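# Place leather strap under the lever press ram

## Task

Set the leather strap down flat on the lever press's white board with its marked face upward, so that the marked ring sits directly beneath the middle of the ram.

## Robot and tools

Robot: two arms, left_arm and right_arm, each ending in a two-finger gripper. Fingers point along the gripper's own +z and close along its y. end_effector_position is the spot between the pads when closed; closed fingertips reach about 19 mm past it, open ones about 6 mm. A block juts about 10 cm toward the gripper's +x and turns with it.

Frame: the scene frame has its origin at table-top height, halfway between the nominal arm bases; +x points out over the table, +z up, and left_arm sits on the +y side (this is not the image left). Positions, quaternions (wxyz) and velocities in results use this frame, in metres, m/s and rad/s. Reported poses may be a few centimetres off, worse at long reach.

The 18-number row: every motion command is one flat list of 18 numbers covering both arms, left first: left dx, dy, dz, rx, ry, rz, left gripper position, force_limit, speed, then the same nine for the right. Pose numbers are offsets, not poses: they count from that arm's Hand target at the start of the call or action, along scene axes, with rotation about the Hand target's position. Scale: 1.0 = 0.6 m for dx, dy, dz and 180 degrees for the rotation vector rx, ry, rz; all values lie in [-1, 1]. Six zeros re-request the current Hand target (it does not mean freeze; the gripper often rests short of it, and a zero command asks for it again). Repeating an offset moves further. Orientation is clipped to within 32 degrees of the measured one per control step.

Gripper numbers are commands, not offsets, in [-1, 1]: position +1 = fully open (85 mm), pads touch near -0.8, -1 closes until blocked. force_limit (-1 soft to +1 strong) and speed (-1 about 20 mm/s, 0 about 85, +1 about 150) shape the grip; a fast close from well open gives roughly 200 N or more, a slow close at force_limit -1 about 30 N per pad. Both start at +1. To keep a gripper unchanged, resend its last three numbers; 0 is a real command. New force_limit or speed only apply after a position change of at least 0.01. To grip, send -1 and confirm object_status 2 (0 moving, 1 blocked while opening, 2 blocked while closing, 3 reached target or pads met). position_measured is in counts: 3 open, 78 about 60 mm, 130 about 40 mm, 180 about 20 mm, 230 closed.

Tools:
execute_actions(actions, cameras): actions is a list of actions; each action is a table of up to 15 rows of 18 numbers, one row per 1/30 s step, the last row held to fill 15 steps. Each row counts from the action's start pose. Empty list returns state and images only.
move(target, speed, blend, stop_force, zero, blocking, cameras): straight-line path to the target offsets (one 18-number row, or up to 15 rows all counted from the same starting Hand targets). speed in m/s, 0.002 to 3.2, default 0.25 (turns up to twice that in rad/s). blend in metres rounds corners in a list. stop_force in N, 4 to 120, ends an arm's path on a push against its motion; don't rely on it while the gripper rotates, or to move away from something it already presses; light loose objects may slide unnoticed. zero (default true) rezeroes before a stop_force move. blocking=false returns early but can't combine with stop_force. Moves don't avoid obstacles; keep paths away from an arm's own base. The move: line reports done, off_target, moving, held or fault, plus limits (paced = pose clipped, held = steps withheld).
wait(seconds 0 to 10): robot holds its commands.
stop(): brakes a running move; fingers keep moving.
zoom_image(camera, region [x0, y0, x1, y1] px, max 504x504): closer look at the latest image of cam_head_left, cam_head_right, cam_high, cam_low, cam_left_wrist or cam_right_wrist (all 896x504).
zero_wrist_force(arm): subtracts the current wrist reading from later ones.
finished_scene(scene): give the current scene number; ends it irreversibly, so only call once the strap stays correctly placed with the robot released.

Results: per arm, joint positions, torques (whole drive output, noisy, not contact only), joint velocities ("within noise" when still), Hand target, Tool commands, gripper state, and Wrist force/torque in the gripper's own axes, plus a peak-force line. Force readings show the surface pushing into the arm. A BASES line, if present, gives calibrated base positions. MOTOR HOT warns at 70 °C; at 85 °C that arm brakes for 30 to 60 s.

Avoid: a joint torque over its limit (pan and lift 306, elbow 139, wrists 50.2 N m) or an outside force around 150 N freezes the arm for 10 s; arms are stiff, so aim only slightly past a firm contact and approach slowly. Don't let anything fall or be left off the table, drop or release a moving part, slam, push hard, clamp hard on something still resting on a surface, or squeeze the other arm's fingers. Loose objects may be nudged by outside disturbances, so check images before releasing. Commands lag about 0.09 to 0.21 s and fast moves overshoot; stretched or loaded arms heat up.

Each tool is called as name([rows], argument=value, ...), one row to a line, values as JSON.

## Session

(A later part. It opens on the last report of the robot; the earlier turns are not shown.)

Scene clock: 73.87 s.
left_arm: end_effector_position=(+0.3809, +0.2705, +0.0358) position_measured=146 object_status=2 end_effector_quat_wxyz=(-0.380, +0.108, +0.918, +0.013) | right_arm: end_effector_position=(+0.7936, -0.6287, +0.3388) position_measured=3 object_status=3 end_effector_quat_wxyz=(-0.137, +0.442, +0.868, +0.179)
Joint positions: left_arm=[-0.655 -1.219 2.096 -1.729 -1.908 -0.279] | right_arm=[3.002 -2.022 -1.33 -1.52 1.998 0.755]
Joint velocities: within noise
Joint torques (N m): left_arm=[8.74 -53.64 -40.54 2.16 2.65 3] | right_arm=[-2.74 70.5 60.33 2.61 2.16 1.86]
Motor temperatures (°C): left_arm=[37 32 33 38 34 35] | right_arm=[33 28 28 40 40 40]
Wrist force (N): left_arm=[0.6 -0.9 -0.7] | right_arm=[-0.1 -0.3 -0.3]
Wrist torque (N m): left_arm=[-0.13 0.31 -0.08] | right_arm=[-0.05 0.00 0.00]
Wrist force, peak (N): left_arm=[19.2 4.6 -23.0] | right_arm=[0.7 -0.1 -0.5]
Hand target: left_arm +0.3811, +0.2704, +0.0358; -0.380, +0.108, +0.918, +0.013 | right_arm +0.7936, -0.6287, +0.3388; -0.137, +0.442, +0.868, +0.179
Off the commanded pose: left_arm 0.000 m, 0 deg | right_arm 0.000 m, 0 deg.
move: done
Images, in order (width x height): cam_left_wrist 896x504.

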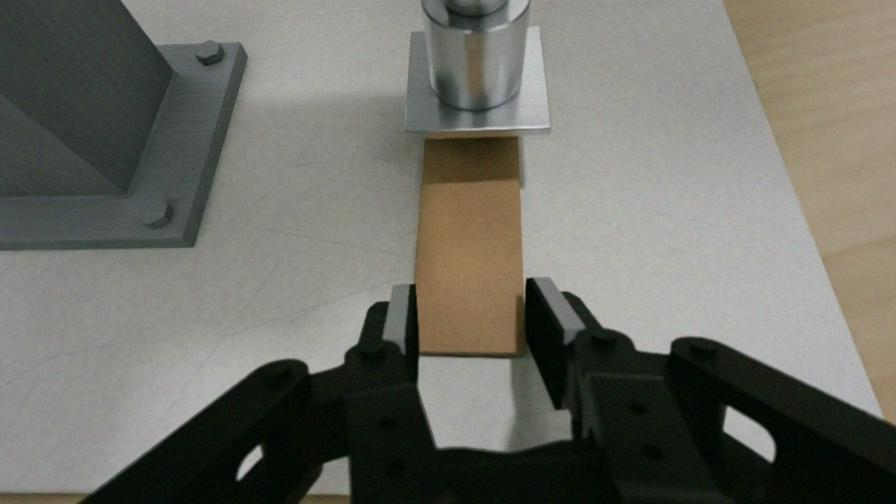

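move(target=[0,0,-0.0015,0,0,0,0.1,-1,-1,0,0,0,0,0,0,1,1,1], speed=0.02, cameras=["cam_left_wrist"])

Scene clock: 74.87 s.
left_arm: end_effector_position=(+0.3811, +0.2704, +0.0350) position_measured=117 object_status=0 end_effector_quat_wxyz=(-0.380, +0.108, +0.918, +0.013) | right_arm: end_effector_position=(+0.7936, -0.6287, +0.3388) position_measured=3 object_status=3 end_effector_quat_wxyz=(-0.137, +0.442, +0.868, +0.179)
Joint positions: left_arm=[-0.655 -1.217 2.096 -1.73 -1.908 -0.279] | right_arm=[3.002 -2.022 -1.33 -1.52 1.998 0.755]
Joint velocities: within noise
Joint torques (N m): left_arm=[10.55 -55.73 -23.63 -4.66 2.17 2.83] | right_arm=[-5.95 69.64 60.63 2.42 2.47 1.69]
Motor temperatures (°C): left_arm=[37 32 33 38 34 35] | right_arm=[33 28 28 40 40 40]
Wrist force (N): left_arm=[0.3 -0.4 -0.7] | right_arm=[0.4 -0.3 -0.2]
Wrist torque (N m): left_arm=[-0.05 0.33 -0.09] | right_arm=[-0.05 -0.08 0.00]
Wrist force, peak (N): left_arm=[0.2 -1.3 -0.7] | right_arm=[0.6 -0.4 -0.3]
Hand target: left_arm +0.3811, +0.2704, +0.0349; -0.380, +0.108, +0.918, +0.013 | right_arm +0.7936, -0.6287, +0.3388; -0.137, +0.442, +0.868, +0.179
Off the commanded pose: left_arm 0.000 m, 0 deg | right_arm 0.000 m, 0 deg.
move: done
Images, in order (width x height): cam_left_wrist 896x504.

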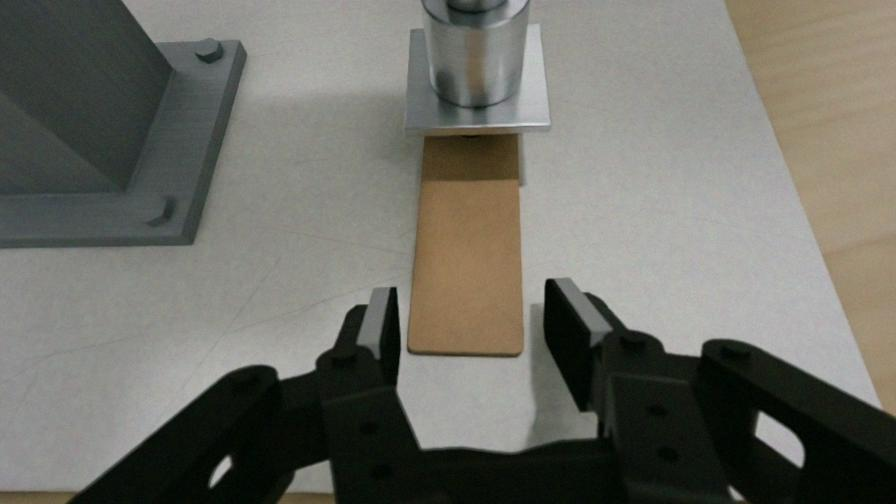

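move([
  [0,0,0.06,0,0,0,0.1,-1,-1,0,0,0,0,0,0,1,1,1],
  [0.21,0.1,0.24,0,0,0.15,0.1,-1,-1,0,0,0,0,0,0,1,1,1],
  [-0.017,0.452,0.2,0,0,0.5,0.1,-1,-1,0,0,0,0,0,0,1,1,1],
], speed=[0.06,0.3,0.4], blend=[0,0.04,0], cameras=["cam_left_wrist"])

move(target=[0,-0.13,0,-0.108,0.026,0,0.1,-1,-1,0,0,0,0,0,0,1,1,1], speed=0.4, cameras=["cam_left_wrist"])

zoom_image(camera="cam_left_wrist", region=[370, 90, 570, 230])

Scene clock: 78.60 s.
left_arm: end_effector_position=(+0.3710, +0.5415, +0.1549) position_measured=117 object_status=3 end_effector_quat_wxyz=(-0.279, -0.573, +0.726, -0.259) | right_arm: end_effector_position=(+0.7936, -0.6287, +0.3388) position_measured=3 object_status=3 end_effector_quat_wxyz=(-0.137, +0.442, +0.868, +0.179)
Joint positions: left_arm=[0.124 -1.62 2.404 -2.077 -2.311 -1.09] | right_arm=[3.002 -2.022 -1.33 -1.52 1.998 0.755]
Joint velocities: within noise
Joint torques (N m): left_arm=[15.1 -48.1 -29.76 -6.99 -5.53 -2.53] | right_arm=[-2.52 69.01 61.31 2.07 2.69 1.81]
Motor temperatures (°C): left_arm=[37 32 33 38 34 35] | right_arm=[33 28 28 40 40 40]
Wrist force (N): left_arm=[-0.2 -0.9 0.0] | right_arm=[0.4 0.0 -0.2]
Wrist torque (N m): left_arm=[-0.10 0.43 -0.02] | right_arm=[0.00 -0.07 0.00]
Wrist force, peak (N): left_arm=[-0.1 -1.6 -2.1] | right_arm=[0.7 -0.3 -0.4]
Hand target: left_arm +0.3709, +0.5416, +0.1549; -0.279, -0.573, +0.726, -0.260 | right_arm +0.7936, -0.6287, +0.3388; -0.137, +0.442, +0.868, +0.179
Off the commanded pose: left_arm 0.000 m, 0 deg | right_arm 0.000 m, 0 deg.
move: done
Images, in order (width x height): cam_left_wrist 896x504.

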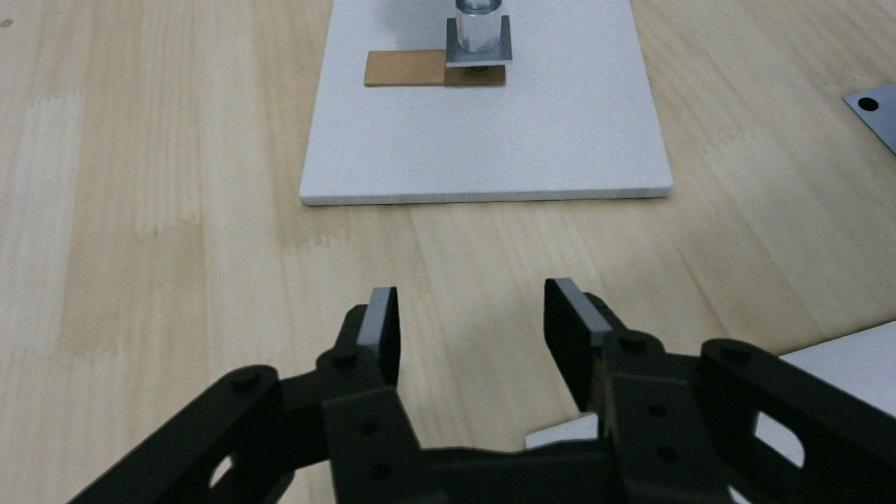

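Scene clock: 79.83 s.
left_arm: end_effector_position=(+0.3709, +0.4637, +0.1549) position_measured=117 object_status=3 end_effector_quat_wxyz=(-0.400, -0.528, +0.660, -0.355) | right_arm: end_effector_position=(+0.7936, -0.6287, +0.3388) position_measured=3 object_status=3 end_effector_quat_wxyz=(-0.137, +0.442, +0.868, +0.179)
Joint positions: left_arm=[0.076 -1.497 2.427 -2.003 -2.633 -0.964] | right_arm=[3.002 -2.022 -1.33 -1.52 1.998 0.755]
Joint velocities: within noise
Joint torques (N m): left_arm=[-11.62 -30.64 -27.45 1.14 -6.25 3.78] | right_arm=[-3.4 70.62 60.77 2.51 2.4 1.79]
Motor temperatures (°C): left_arm=[37 32 33 38 34 35] | right_arm=[33 28 28 40 40 40]
Wrist force (N): left_arm=[0.3 -1.8 0.1] | right_arm=[0.6 -0.1 -0.2]
Wrist torque (N m): left_arm=[-0.32 0.54 -0.05] | right_arm=[-0.01 -0.10 -0.01]
Wrist force, peak (N): left_arm=[-0.5 -1.6 1.0] | right_arm=[0.5 -0.2 -0.6]
Hand target: left_arm +0.3709, +0.4636, +0.1549; -0.401, -0.528, +0.660, -0.355 | right_arm +0.7936, -0.6287, +0.3388; -0.137, +0.442, +0.868, +0.179
Off the commanded pose: left_arm 0.000 m, 0 deg | right_arm 0.000 m, 0 deg.
move: done
Images, in order (width x height): cam_left_wrist 896x504.

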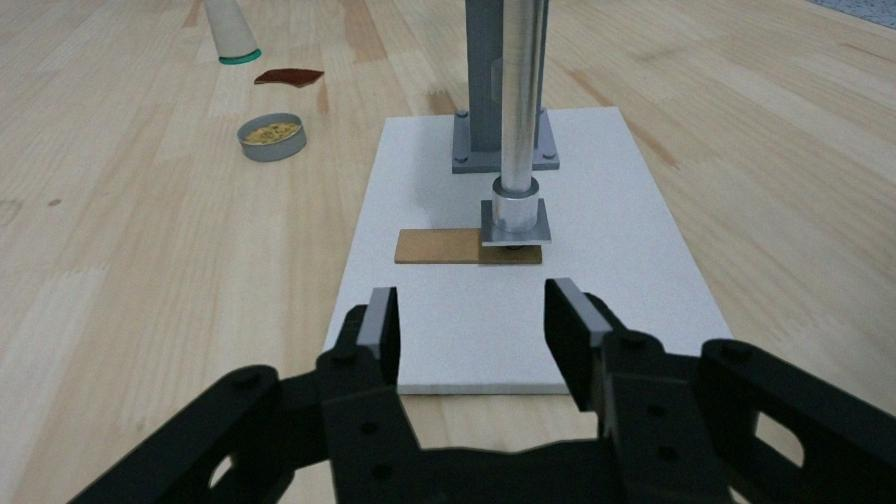

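Scaled by 2.520.

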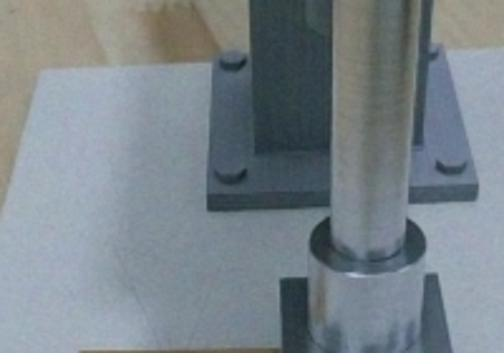

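zoom_image(camera="cam_left_wrist", region=[440, 190, 600, 280])

Scaled by 3.150.

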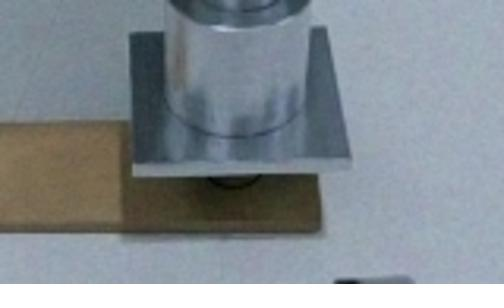

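finished_scene(scene=1)

The scene is finished: the task was done.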